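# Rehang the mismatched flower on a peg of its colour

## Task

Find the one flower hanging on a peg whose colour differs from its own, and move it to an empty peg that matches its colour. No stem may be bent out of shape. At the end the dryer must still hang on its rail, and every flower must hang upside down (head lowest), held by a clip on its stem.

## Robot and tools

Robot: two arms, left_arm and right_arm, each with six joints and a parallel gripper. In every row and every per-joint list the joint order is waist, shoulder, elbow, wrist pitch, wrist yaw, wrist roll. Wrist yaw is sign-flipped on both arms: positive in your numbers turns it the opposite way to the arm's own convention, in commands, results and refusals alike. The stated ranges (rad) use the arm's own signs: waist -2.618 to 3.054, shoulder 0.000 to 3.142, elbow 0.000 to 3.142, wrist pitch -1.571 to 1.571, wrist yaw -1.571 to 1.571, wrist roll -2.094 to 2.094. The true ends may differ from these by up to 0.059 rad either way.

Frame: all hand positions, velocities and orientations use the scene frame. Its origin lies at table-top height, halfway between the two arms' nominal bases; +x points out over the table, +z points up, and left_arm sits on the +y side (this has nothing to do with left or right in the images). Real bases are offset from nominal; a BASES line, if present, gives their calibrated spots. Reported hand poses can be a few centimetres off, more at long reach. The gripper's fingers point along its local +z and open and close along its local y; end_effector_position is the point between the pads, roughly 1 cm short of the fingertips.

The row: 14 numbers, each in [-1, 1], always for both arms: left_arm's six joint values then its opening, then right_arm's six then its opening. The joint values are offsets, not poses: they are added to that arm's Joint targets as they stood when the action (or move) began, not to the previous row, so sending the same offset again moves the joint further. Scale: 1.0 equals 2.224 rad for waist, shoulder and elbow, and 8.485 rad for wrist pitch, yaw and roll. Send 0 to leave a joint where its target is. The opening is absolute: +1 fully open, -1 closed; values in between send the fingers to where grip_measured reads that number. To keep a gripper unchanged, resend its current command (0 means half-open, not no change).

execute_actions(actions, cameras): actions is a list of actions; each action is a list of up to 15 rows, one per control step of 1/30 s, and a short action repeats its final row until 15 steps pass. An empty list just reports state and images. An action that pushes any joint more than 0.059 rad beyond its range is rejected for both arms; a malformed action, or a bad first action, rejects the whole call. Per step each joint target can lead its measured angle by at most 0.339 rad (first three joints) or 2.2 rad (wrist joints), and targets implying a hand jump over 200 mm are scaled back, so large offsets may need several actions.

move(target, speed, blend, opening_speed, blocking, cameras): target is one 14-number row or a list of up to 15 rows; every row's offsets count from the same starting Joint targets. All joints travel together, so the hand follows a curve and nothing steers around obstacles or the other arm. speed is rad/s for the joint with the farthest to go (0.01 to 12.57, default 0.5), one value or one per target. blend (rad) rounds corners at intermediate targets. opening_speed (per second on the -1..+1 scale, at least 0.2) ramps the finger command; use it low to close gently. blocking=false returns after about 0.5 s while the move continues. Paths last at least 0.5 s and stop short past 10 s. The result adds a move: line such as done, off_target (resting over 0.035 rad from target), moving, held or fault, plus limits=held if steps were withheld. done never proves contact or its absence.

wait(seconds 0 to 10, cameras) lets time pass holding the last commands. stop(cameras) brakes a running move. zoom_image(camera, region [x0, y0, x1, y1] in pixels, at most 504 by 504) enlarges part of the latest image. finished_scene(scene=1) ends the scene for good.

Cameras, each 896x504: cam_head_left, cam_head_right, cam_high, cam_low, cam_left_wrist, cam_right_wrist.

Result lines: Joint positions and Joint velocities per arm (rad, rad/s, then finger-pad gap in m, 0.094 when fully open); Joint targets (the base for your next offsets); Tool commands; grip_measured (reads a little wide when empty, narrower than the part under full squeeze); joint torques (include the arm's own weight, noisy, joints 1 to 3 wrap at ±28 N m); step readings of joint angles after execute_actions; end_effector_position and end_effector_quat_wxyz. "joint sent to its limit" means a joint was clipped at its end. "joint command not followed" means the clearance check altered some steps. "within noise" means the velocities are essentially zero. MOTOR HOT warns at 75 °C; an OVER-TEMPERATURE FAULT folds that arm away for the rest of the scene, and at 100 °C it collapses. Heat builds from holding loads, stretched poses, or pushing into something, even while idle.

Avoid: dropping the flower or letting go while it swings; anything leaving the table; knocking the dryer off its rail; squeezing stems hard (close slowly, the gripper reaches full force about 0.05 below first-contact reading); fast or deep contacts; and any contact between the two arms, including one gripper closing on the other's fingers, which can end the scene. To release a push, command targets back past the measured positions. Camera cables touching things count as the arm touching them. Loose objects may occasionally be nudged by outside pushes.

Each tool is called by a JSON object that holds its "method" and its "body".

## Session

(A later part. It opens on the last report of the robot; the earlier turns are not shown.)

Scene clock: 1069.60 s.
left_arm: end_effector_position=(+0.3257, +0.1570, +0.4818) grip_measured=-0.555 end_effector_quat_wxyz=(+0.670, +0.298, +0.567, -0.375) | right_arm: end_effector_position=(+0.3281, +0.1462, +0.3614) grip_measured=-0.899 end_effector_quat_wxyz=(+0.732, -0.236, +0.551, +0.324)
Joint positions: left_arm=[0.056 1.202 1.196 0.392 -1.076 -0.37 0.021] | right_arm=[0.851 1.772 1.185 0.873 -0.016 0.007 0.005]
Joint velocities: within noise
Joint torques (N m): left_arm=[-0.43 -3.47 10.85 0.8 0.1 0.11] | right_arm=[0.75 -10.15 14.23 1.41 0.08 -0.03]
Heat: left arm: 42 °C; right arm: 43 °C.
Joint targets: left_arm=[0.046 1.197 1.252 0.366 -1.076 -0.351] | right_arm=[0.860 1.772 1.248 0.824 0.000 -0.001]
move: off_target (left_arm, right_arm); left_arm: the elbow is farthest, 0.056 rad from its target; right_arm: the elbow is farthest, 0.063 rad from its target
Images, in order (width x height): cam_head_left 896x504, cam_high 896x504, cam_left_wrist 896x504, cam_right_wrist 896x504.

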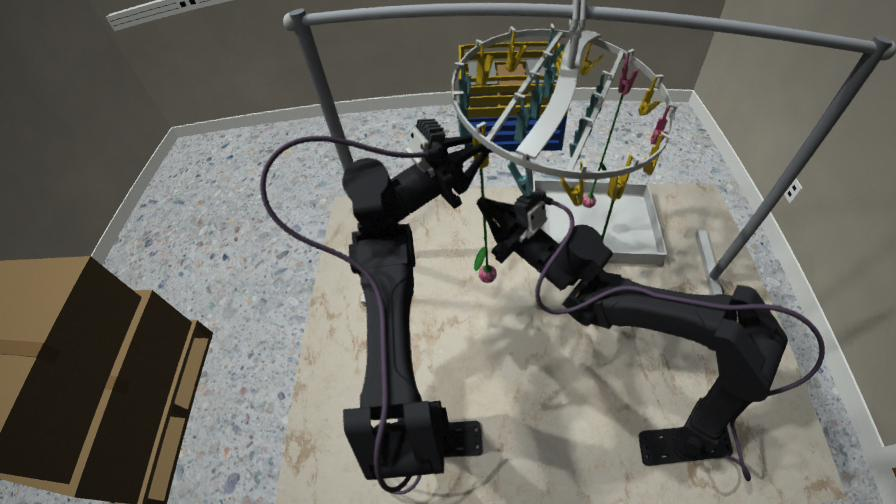

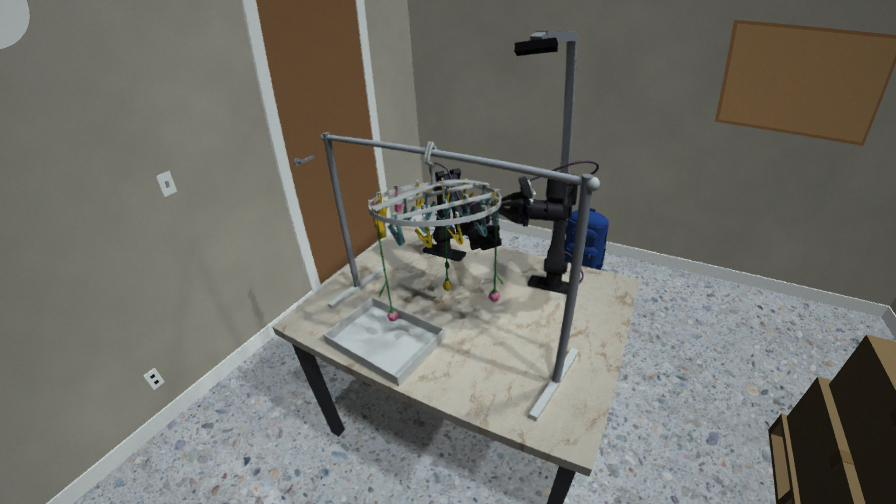

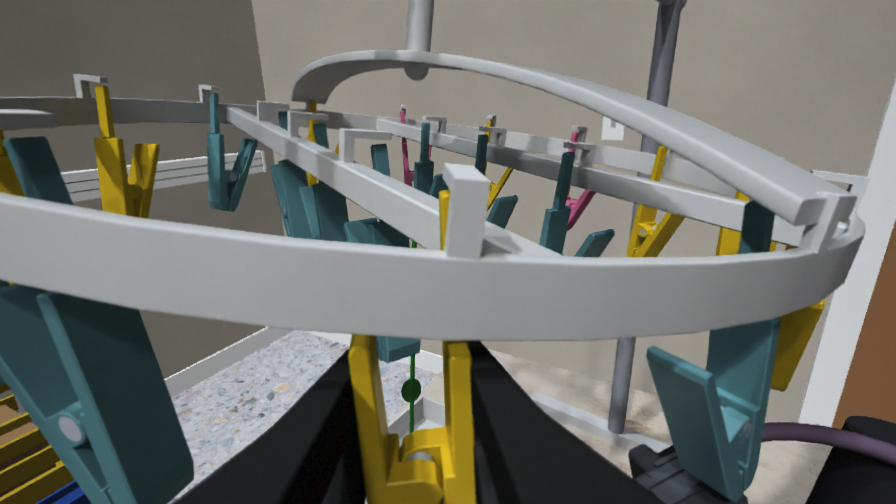

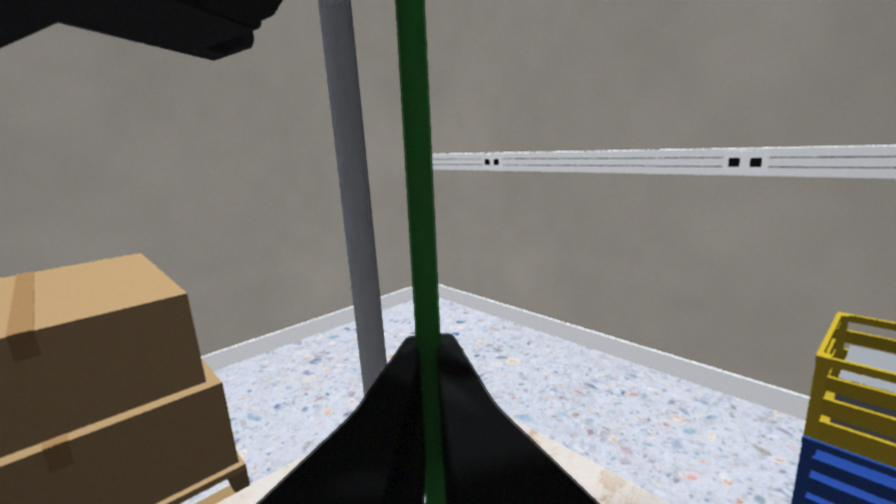

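{"method": "move", "body": {"target": [[0,0,0,0,0,0,-0.8,0,0,-0.0328,0.0095,0,0,-1.0],[0,0,0,0,0,0,-0.8,0,0.0059,-0.0468,0.0151,0,0,-1.0]], "speed": 0.15}}

Scene clock: 1123.50 s.
left_arm: end_effector_position=(+0.3257, +0.1570, +0.4818) grip_measured=-0.555 end_effector_quat_wxyz=(+0.670, +0.298, +0.567, -0.375) | right_arm: end_effector_position=(+0.3296, +0.1493, +0.3408) grip_measured=-0.899 end_effector_quat_wxyz=(+0.720, -0.243, +0.566, +0.319)
Joint positions: left_arm=[0.056 1.202 1.196 0.392 -1.076 -0.37 0.021] | right_arm=[0.853 1.789 1.16 0.873 -0.016 0.007 0.005]
Joint velocities: within noise
Joint torques (N m): left_arm=[-0.43 -3.37 10.67 0.82 0.11 0.15] | right_arm=[0.75 -10.51 6.58 2.6 0.08 -0.03]
Heat: left arm: 43 °C; right arm: 44 °C.
Joint targets: left_arm=[0.046 1.197 1.252 0.366 -1.076 -0.351] | right_arm=[0.860 1.785 1.143 0.953 0.000 -0.001]
move: off_target (left_arm, right_arm); left_arm: the elbow is farthest, 0.056 rad from its target; right_arm: the wrist pitch is farthest, 0.079 rad from its target

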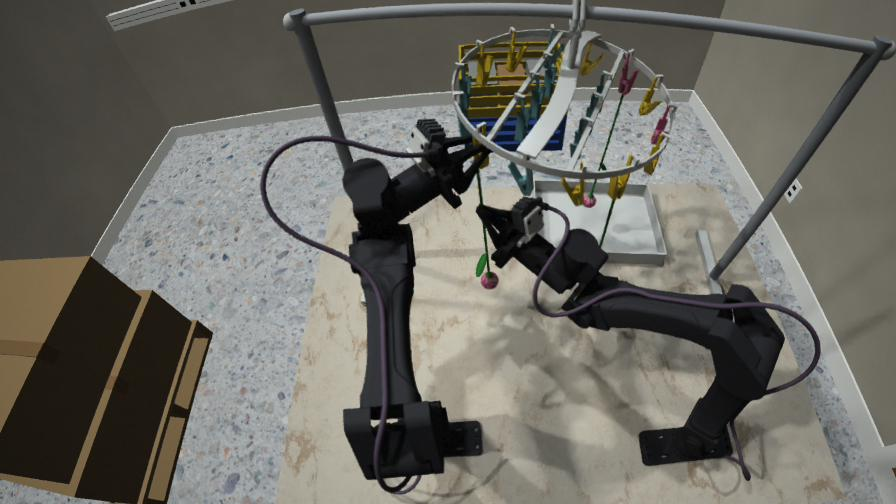

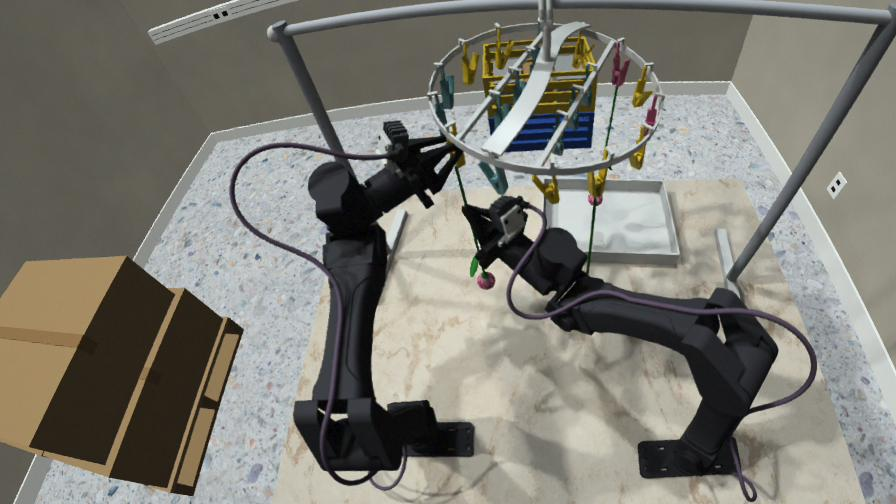

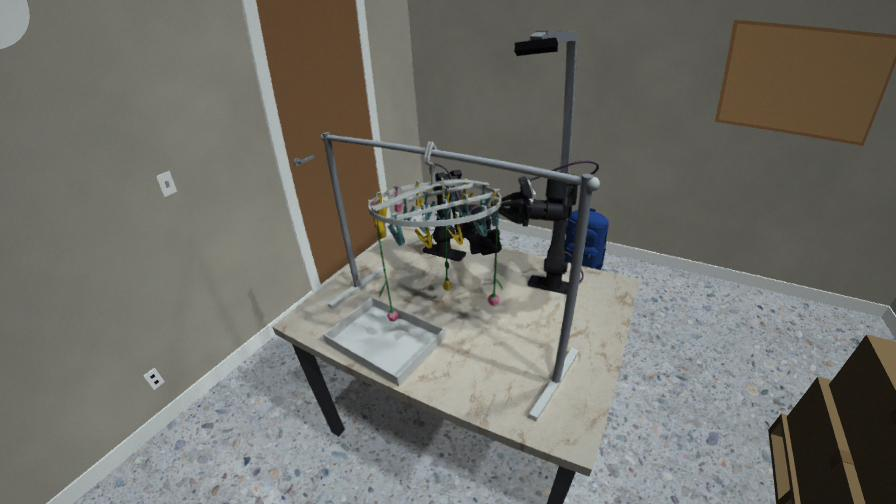

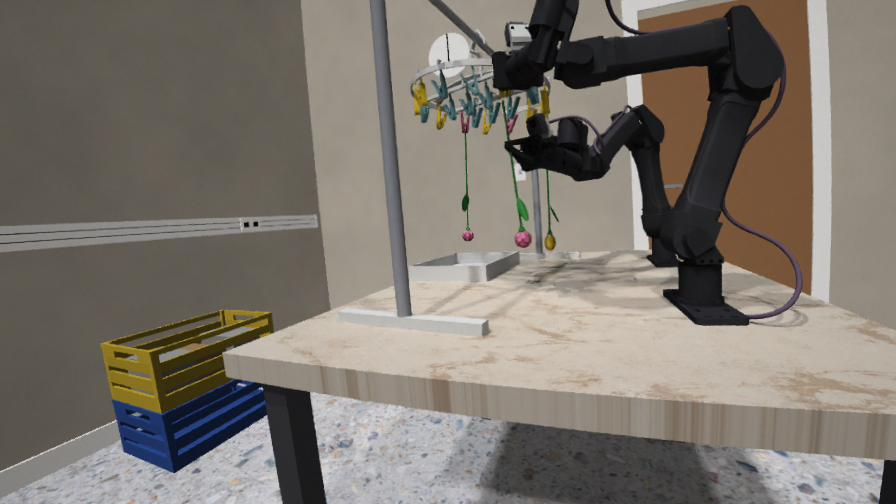

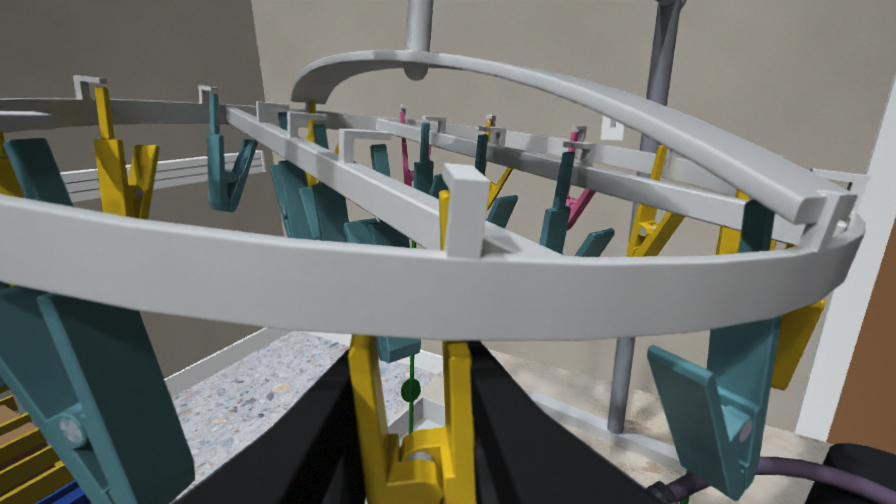

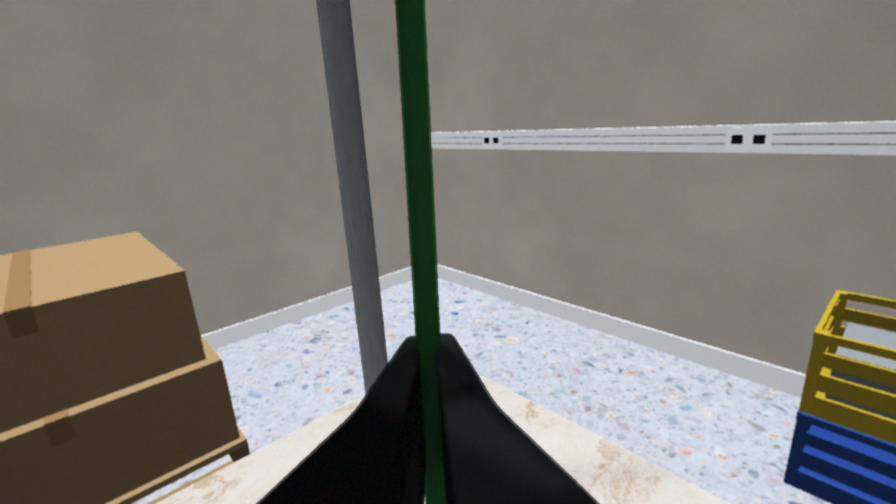

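{"method": "zoom_image", "body": {"camera": "cam_head_left", "region": [400, 80, 600, 320]}}

{"method": "zoom_image", "body": {"camera": "cam_right_wrist", "region": [300, 0, 560, 200]}}

{"method": "zoom_image", "body": {"camera": "cam_low", "region": [440, 60, 600, 260]}}

Scaled by 2.100 from the camera's 896x504 image, which has a finer 1280x720 frame.

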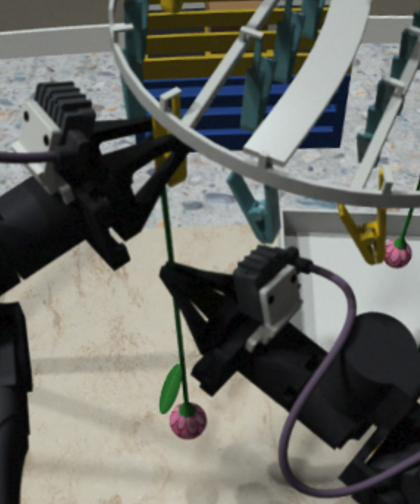

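Scaled by 1.938 from the camera's 896x504 image, which has a finer 1280x720 frame.

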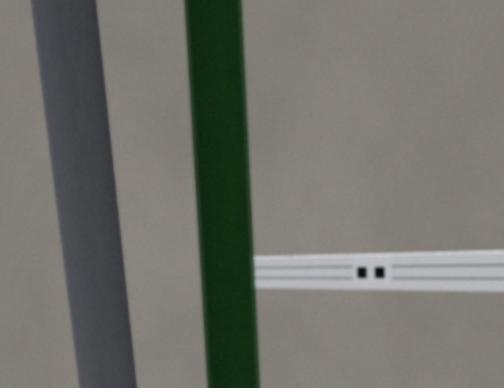

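Scaled by 2.520 from the camera's 896x504 image, which has a finer 1280x720 frame.

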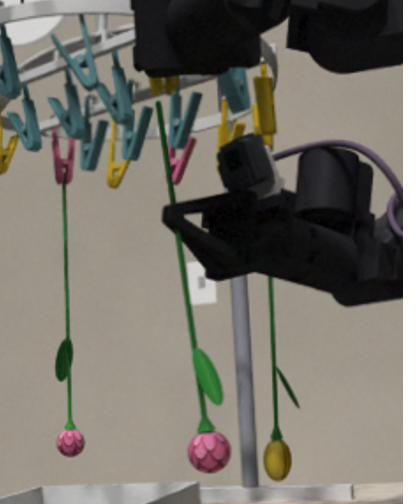

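{"method": "move", "body": {"target": [[0,0,0,0,0,0,-0.8,0,0.0157,-0.0319,0.0134,0,0,-1.0],[0,0,0,0,0,0,-0.8,-0.0742,-0.2266,-0.2509,-0.0086,0,0,-1.0]], "speed": [0.2, 0.35]}}

Scene clock: 1234.37 s.
left_arm: end_effector_position=(+0.3257, +0.1570, +0.4818) grip_measured=-0.555 end_effector_quat_wxyz=(+0.670, +0.298, +0.567, -0.375) | right_arm: end_effector_position=(+0.2867, +0.0029, +0.3150) grip_measured=-0.899 end_effector_quat_wxyz=(+0.738, -0.204, +0.590, +0.256)
Joint positions: left_arm=[0.056 1.202 1.196 0.392 -1.076 -0.37 0.021] | right_arm=[0.695 1.311 0.603 0.93 -0.015 -0.001 0.005]
Joint velocities: within noise
Joint torques (N m): left_arm=[-0.31 -3.45 10.74 0.82 0.12 0.13] | right_arm=[-0.53 -7.64 6.24 1.44 0.08 -0.03]
Heat: left arm: 44 °C; right arm: 45 °C.
Joint targets: left_arm=[0.046 1.197 1.252 0.366 -1.076 -0.351] | right_arm=[0.695 1.281 0.585 0.880 0.000 -0.001]
move: off_target (left_arm, right_arm); left_arm: the elbow is farthest, 0.056 rad from its target; right_arm: the wrist pitch is farthest, 0.050 rad from its target

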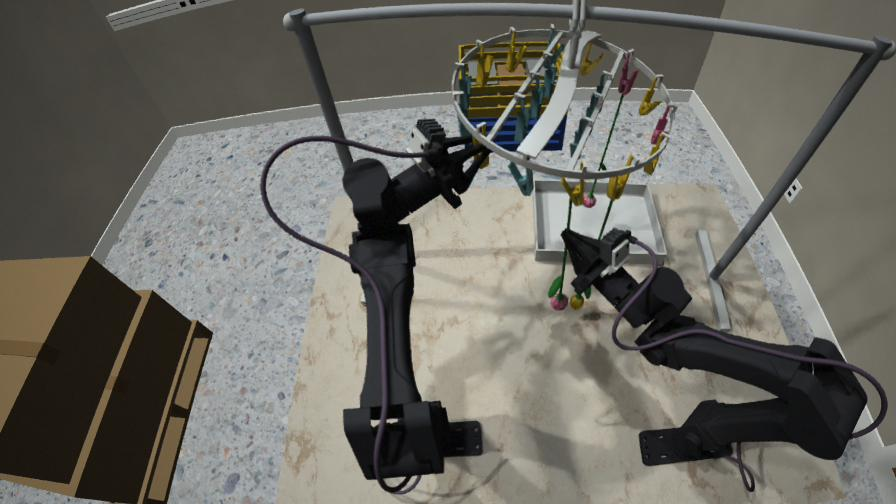

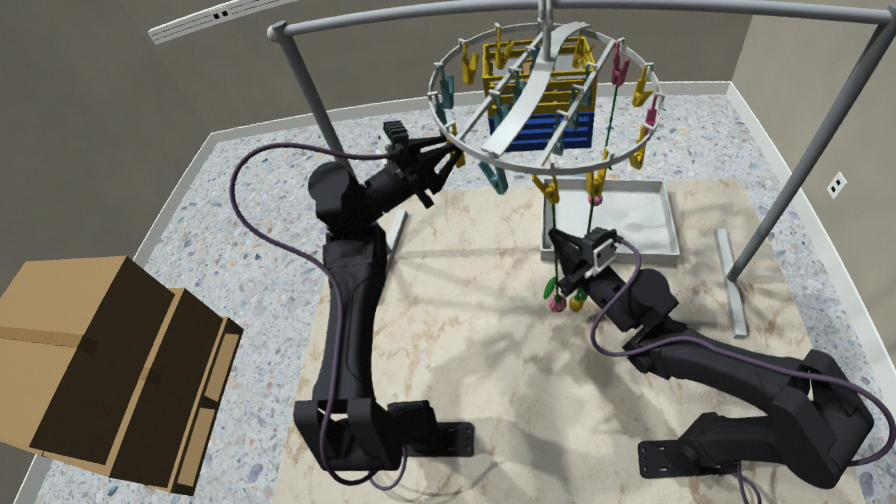

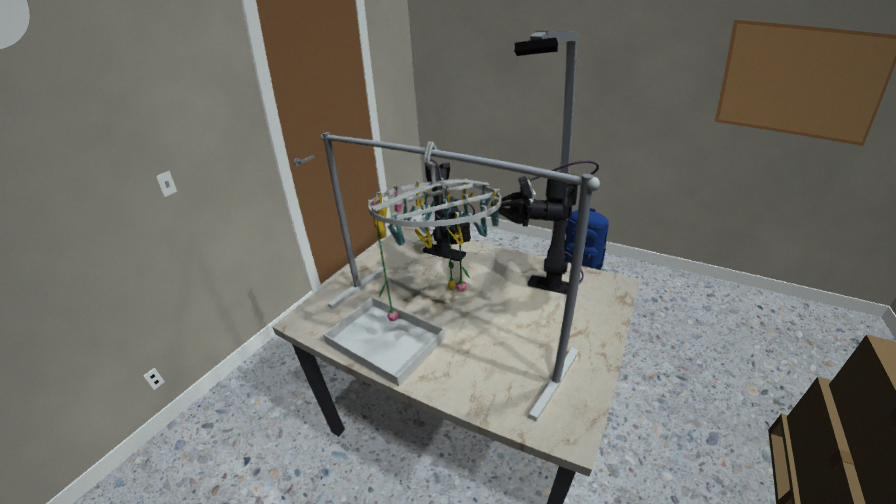

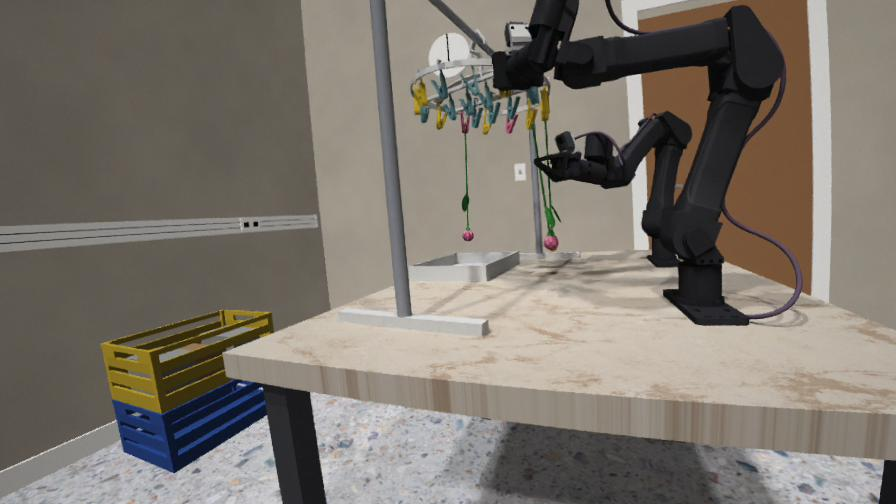

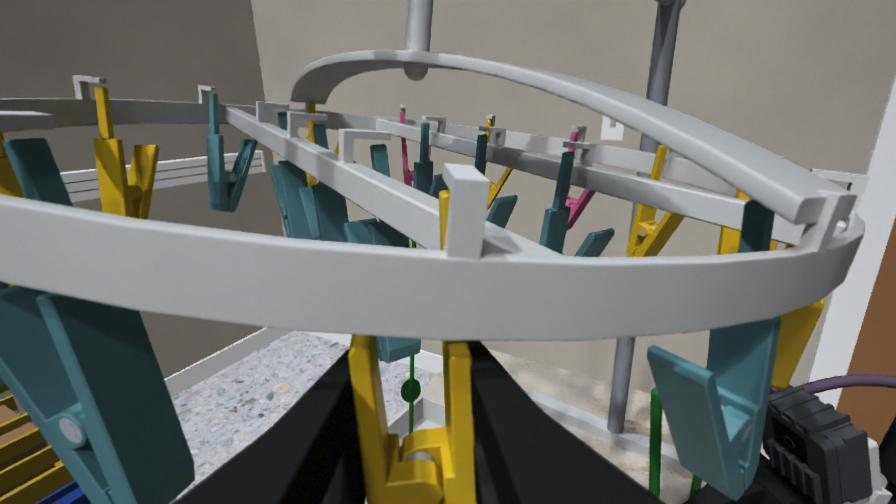

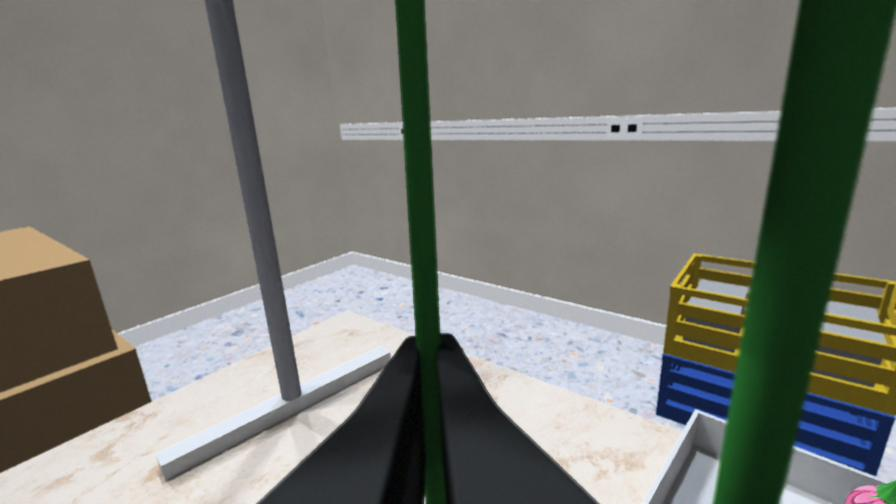

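{"method": "zoom_image", "body": {"camera": "cam_high", "region": [400, 170, 520, 310]}}

{"method": "zoom_image", "body": {"camera": "cam_head_left", "region": [500, 140, 700, 330]}}

{"method": "zoom_image", "body": {"camera": "cam_head_right", "region": [480, 140, 680, 330]}}

{"method": "zoom_image", "body": {"camera": "cam_low", "region": [460, 70, 640, 270]}}

Scaled by 3.600 from the camera's 896x504 image, which has a finer 1280x720 frame.

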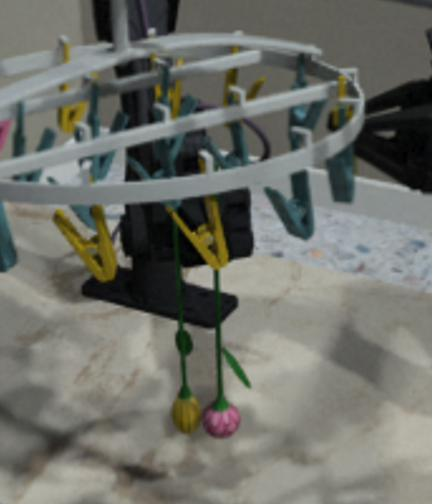

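Scaled by 2.520 from the camera's 896x504 image, which has a finer 1280x720 frame.

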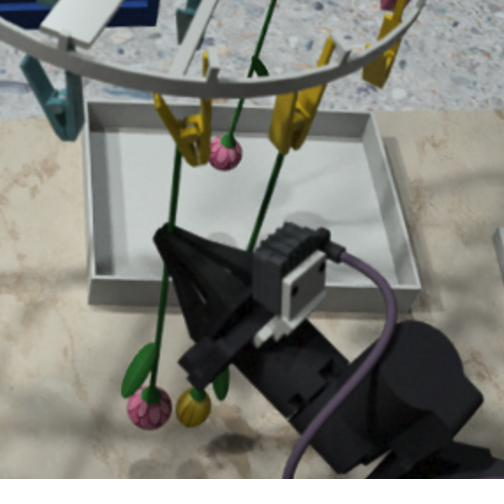

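Scaled by 2.520 from the camera's 896x504 image, which has a finer 1280x720 frame.

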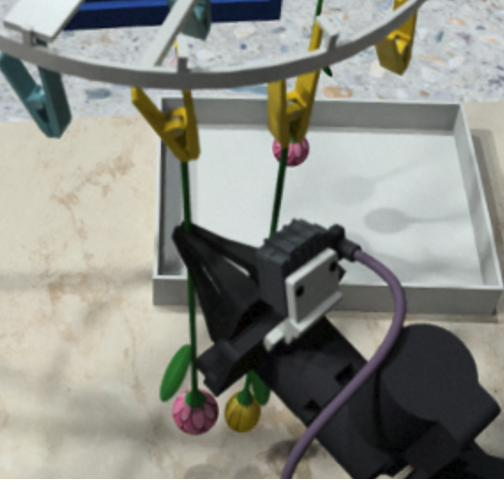

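Scaled by 2.520 from the camera's 896x504 image, which has a finer 1280x720 frame.

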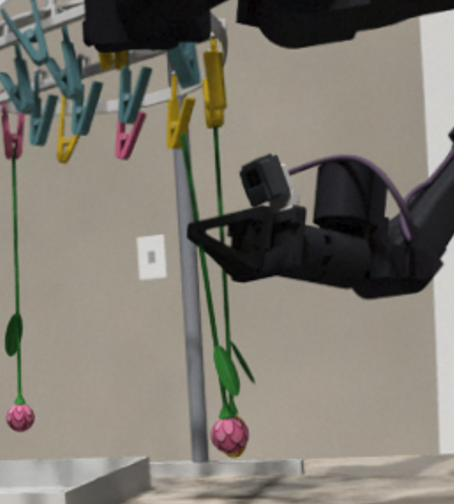

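{"method": "move", "body": {"target": [0,0,0,0,0,0,-0.8,0.0742,0,0,0,0,0,-1.0], "speed": 0.25}}

Scene clock: 1285.80 s.
left_arm: end_effector_position=(+0.3257, +0.1570, +0.4818) grip_measured=-0.555 end_effector_quat_wxyz=(+0.670, +0.298, +0.567, -0.375) | right_arm: end_effector_position=(+0.2392, +0.0531, +0.3147) grip_measured=-0.899 end_effector_quat_wxyz=(+0.714, -0.252, +0.572, +0.316)
Joint positions: left_arm=[0.056 1.202 1.196 0.392 -1.076 -0.37 0.021] | right_arm=[0.859 1.311 0.603 0.928 -0.013 -0.003 0.005]
Joint velocities: within noise
Joint torques (N m): left_arm=[-0.47 -3.38 10.62 0.8 0.11 0.12] | right_arm=[0.51 -7.65 6.23 1.44 0.1 -0.03]
Heat: left arm: 44 °C; right arm: 35 °C.
Joint targets: left_arm=[0.046 1.197 1.252 0.366 -1.076 -0.351] | right_arm=[0.860 1.281 0.585 0.880 0.000 -0.001]
move: off_target (left_arm, right_arm); left_arm: the elbow is farthest, 0.056 rad from its target; right_arm: the wrist pitch is farthest, 0.048 rad from its target

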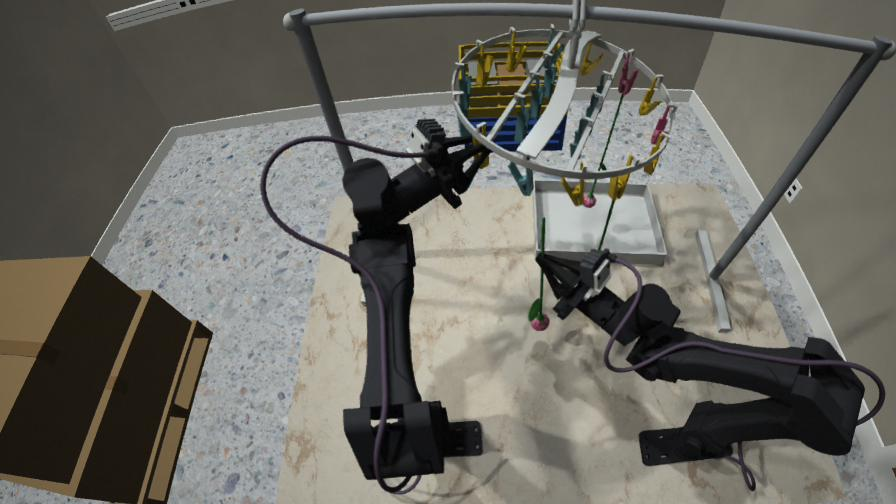

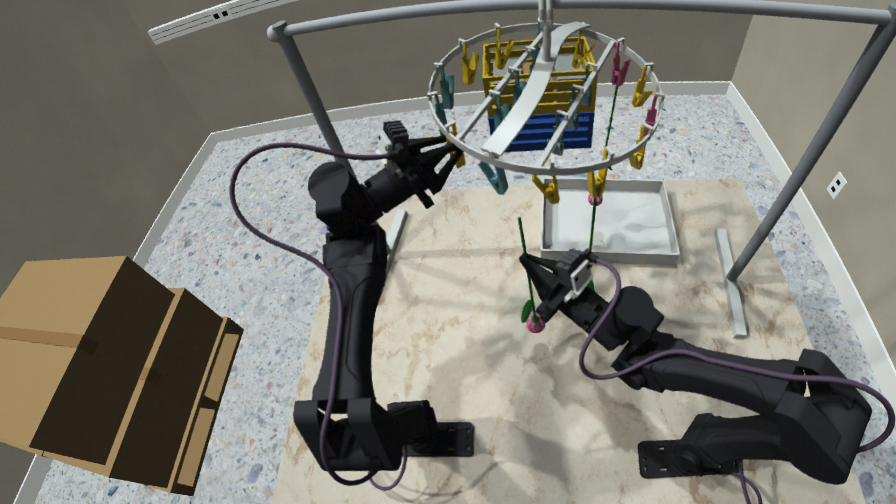

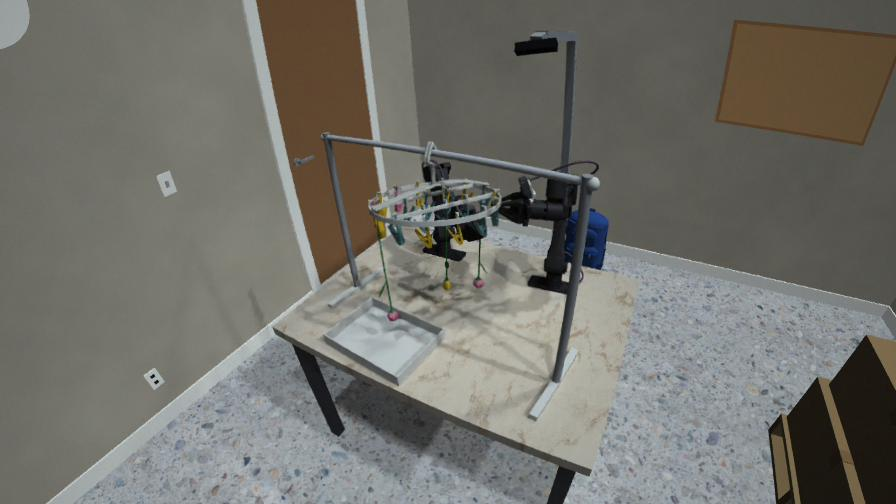

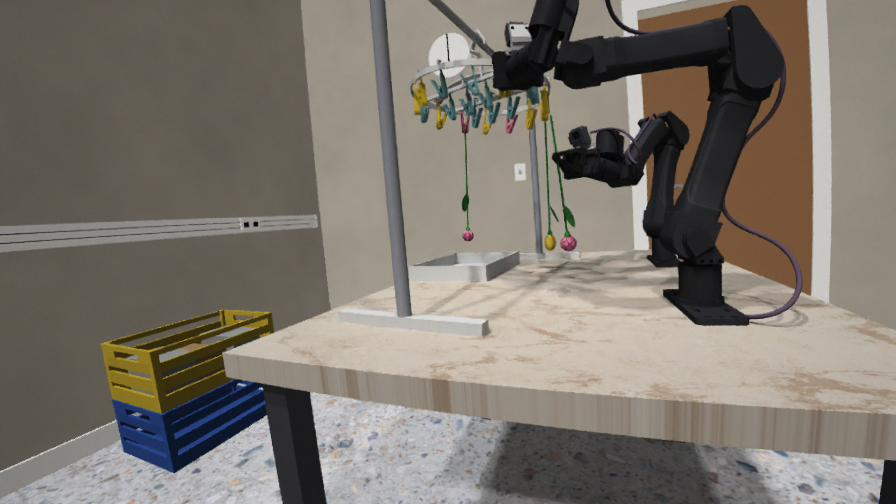

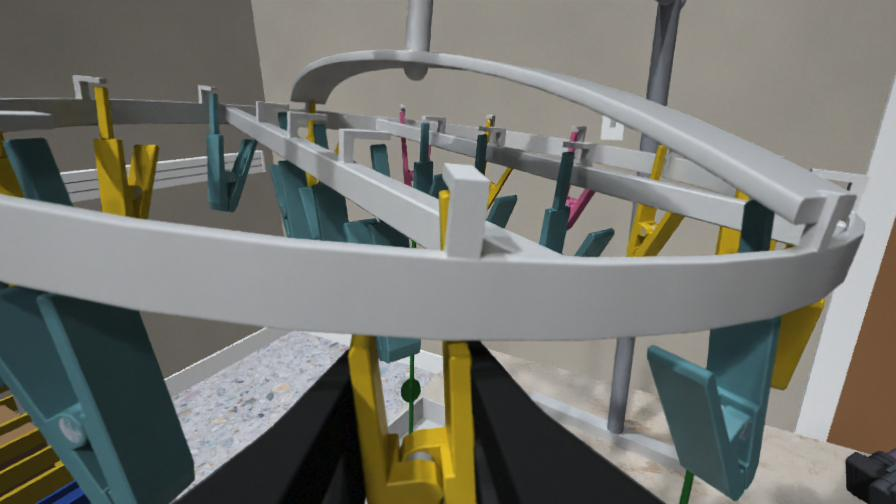

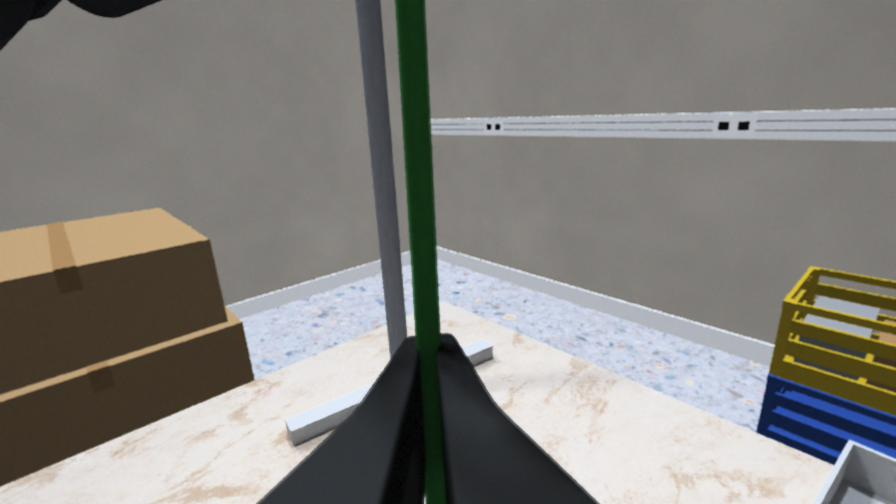

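{"method": "zoom_image", "body": {"camera": "cam_low", "region": [430, 90, 610, 270]}}

{"method": "zoom_image", "body": {"camera": "cam_low", "region": [340, 0, 560, 340]}}

{"method": "zoom_image", "body": {"camera": "cam_right_wrist", "region": [340, 0, 520, 200]}}

{"method": "zoom_image", "body": {"camera": "cam_right_wrist", "region": [340, 300, 520, 504]}}

Scaled by 2.800 from the camera's 896x504 image, which has a finer 1280x720 frame.

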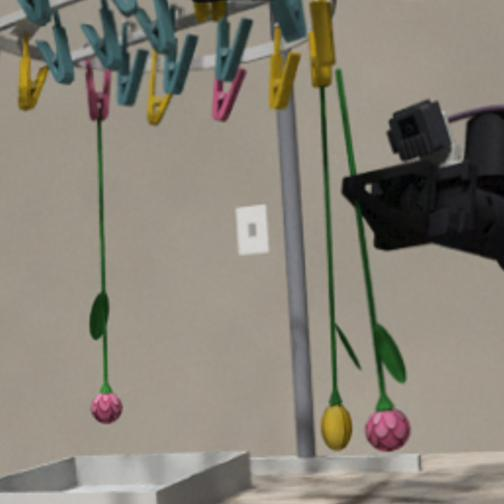

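Scaled by 1.482 from the camera's 896x504 image, which has a finer 1280x720 frame.

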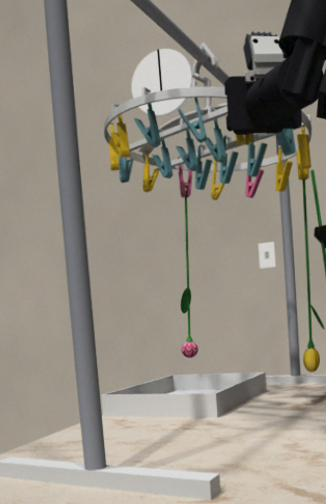

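Scaled by 2.520 from the camera's 896x504 image, which has a finer 1280x720 frame.

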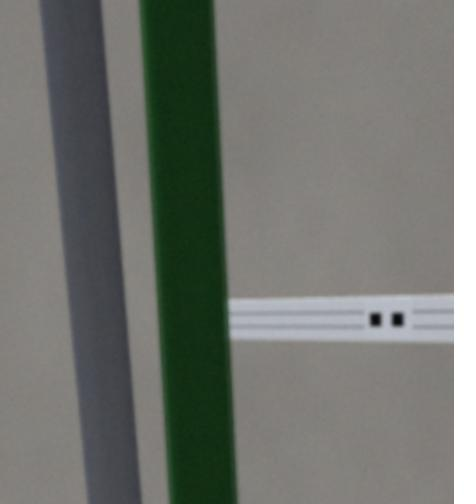

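Scaled by 2.471 from the camera's 896x504 image, which has a finer 1280x720 frame.

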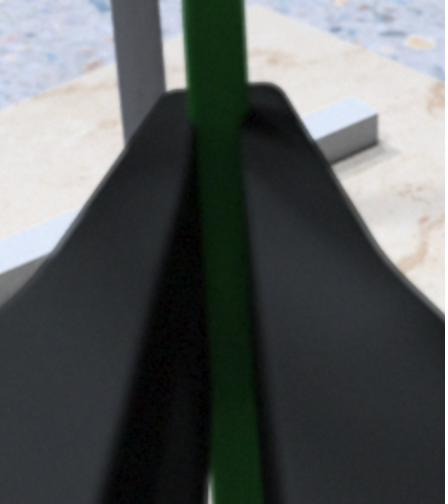

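{"method": "move", "body": {"target": [[0,0,0,0,0,0,-0.15,0,0,0,0,0,0,-1.0],[0,0,-0.0301,0.0075,0,0,-0.15,0,0,0.02,0.004,0,0,-1.0],[0.0647,-0.0211,-0.0778,0.0337,-0.01344,-0.0184,-0.15,0.0099,0.2469,0.2122,0.0460,-0.0671,-0.0245,-1.0]], "speed": [0.3, 0.2, 0.3], "opening_speed": 0.4}}

Scene clock: 1482.43 s.
left_arm: end_effector_position=(+0.3152, +0.1871, +0.4685) grip_measured=-0.152 end_effector_quat_wxyz=(+0.670, +0.294, +0.568, -0.376) | right_arm: end_effector_position=(+0.3615, +0.0592, +0.3098) grip_measured=-0.900 end_effector_quat_wxyz=(+0.798, -0.081, +0.588, +0.101)
Joint positions: left_arm=[0.189 1.177 1.095 0.59 -1.19 -0.51 0.04] | right_arm=[0.87 1.832 0.999 1.189 -0.564 -0.207 0.005]
Joint velocities: within noise
Joint torques (N m): left_arm=[0.54 -5.22 4.25 1.45 0.14 -0.01] | right_arm=[0.76 -10.07 12.93 2.42 0 -0.09]
Heat: left arm: 44 °C; right arm: 34 °C.
Joint targets: left_arm=[0.190 1.150 1.079 0.652 -1.190 -0.507] | right_arm=[0.882 1.831 1.057 1.270 -0.569 -0.208]
move: off_target (left_arm, right_arm); left_arm: the wrist pitch is farthest, 0.062 rad from its target; right_arm: the wrist pitch is farthest, 0.081 rad from its target

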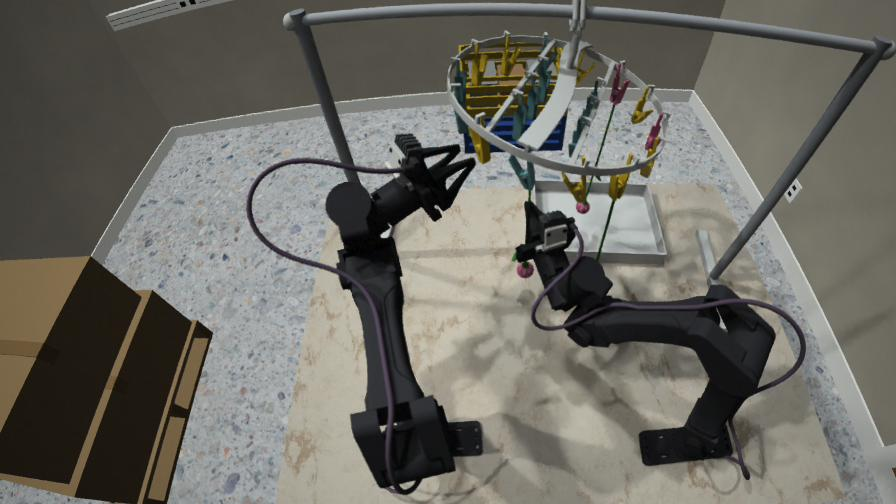

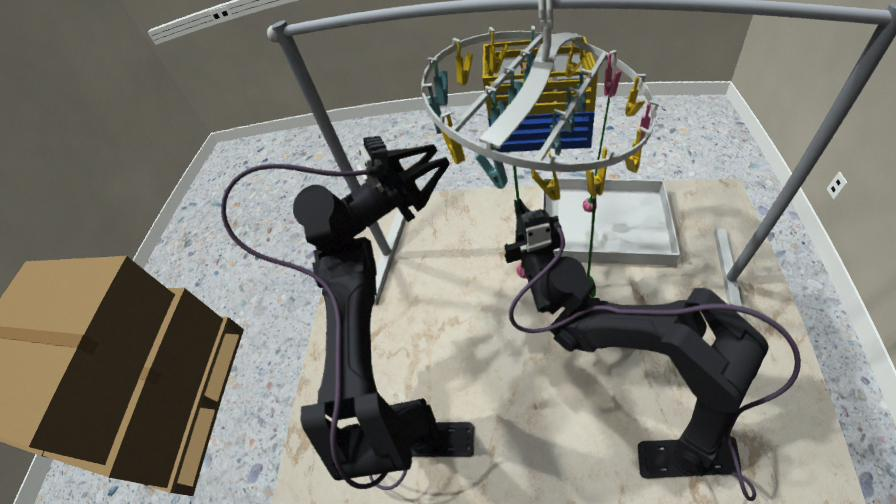

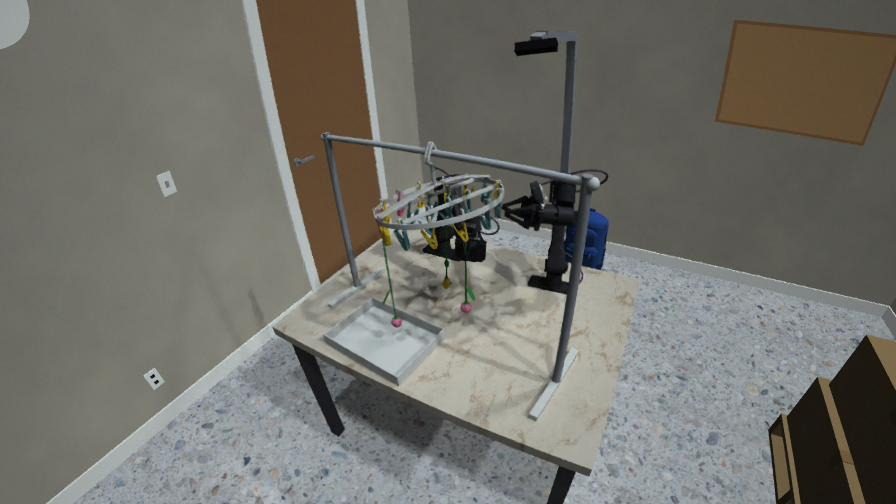

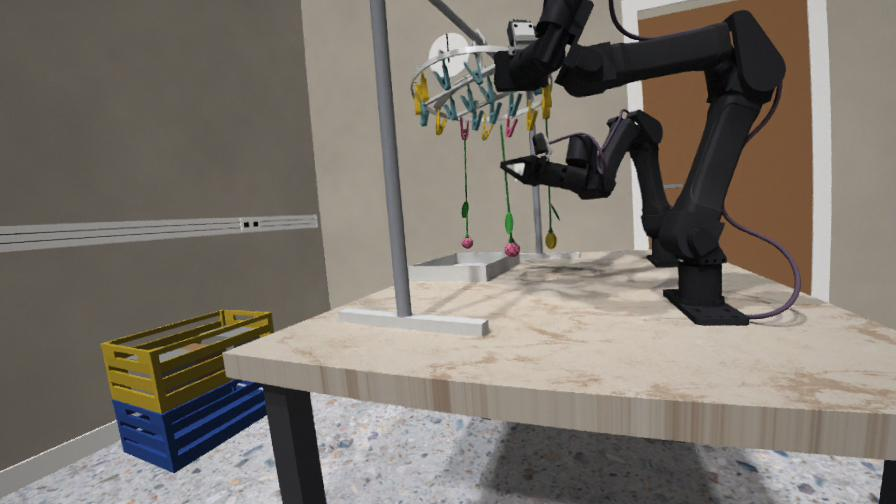

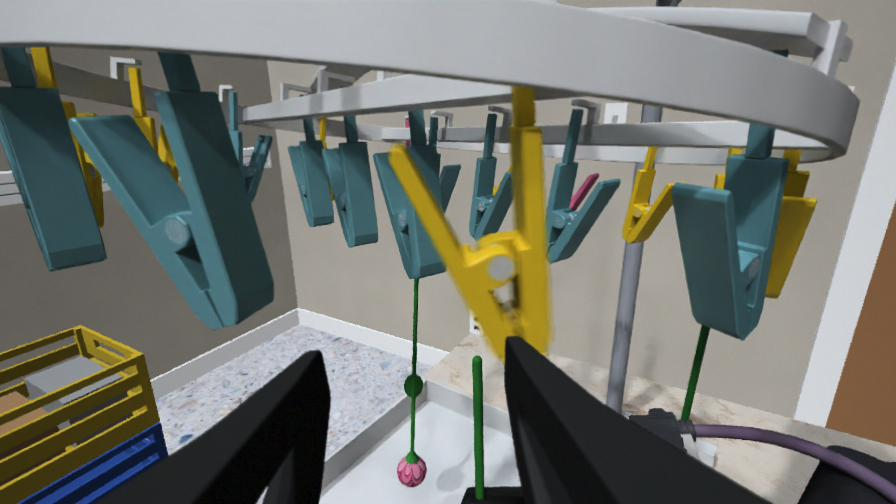

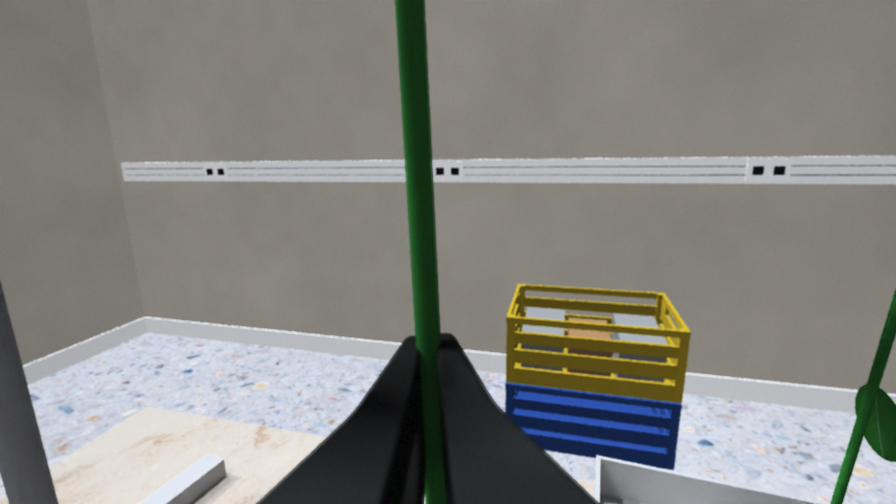

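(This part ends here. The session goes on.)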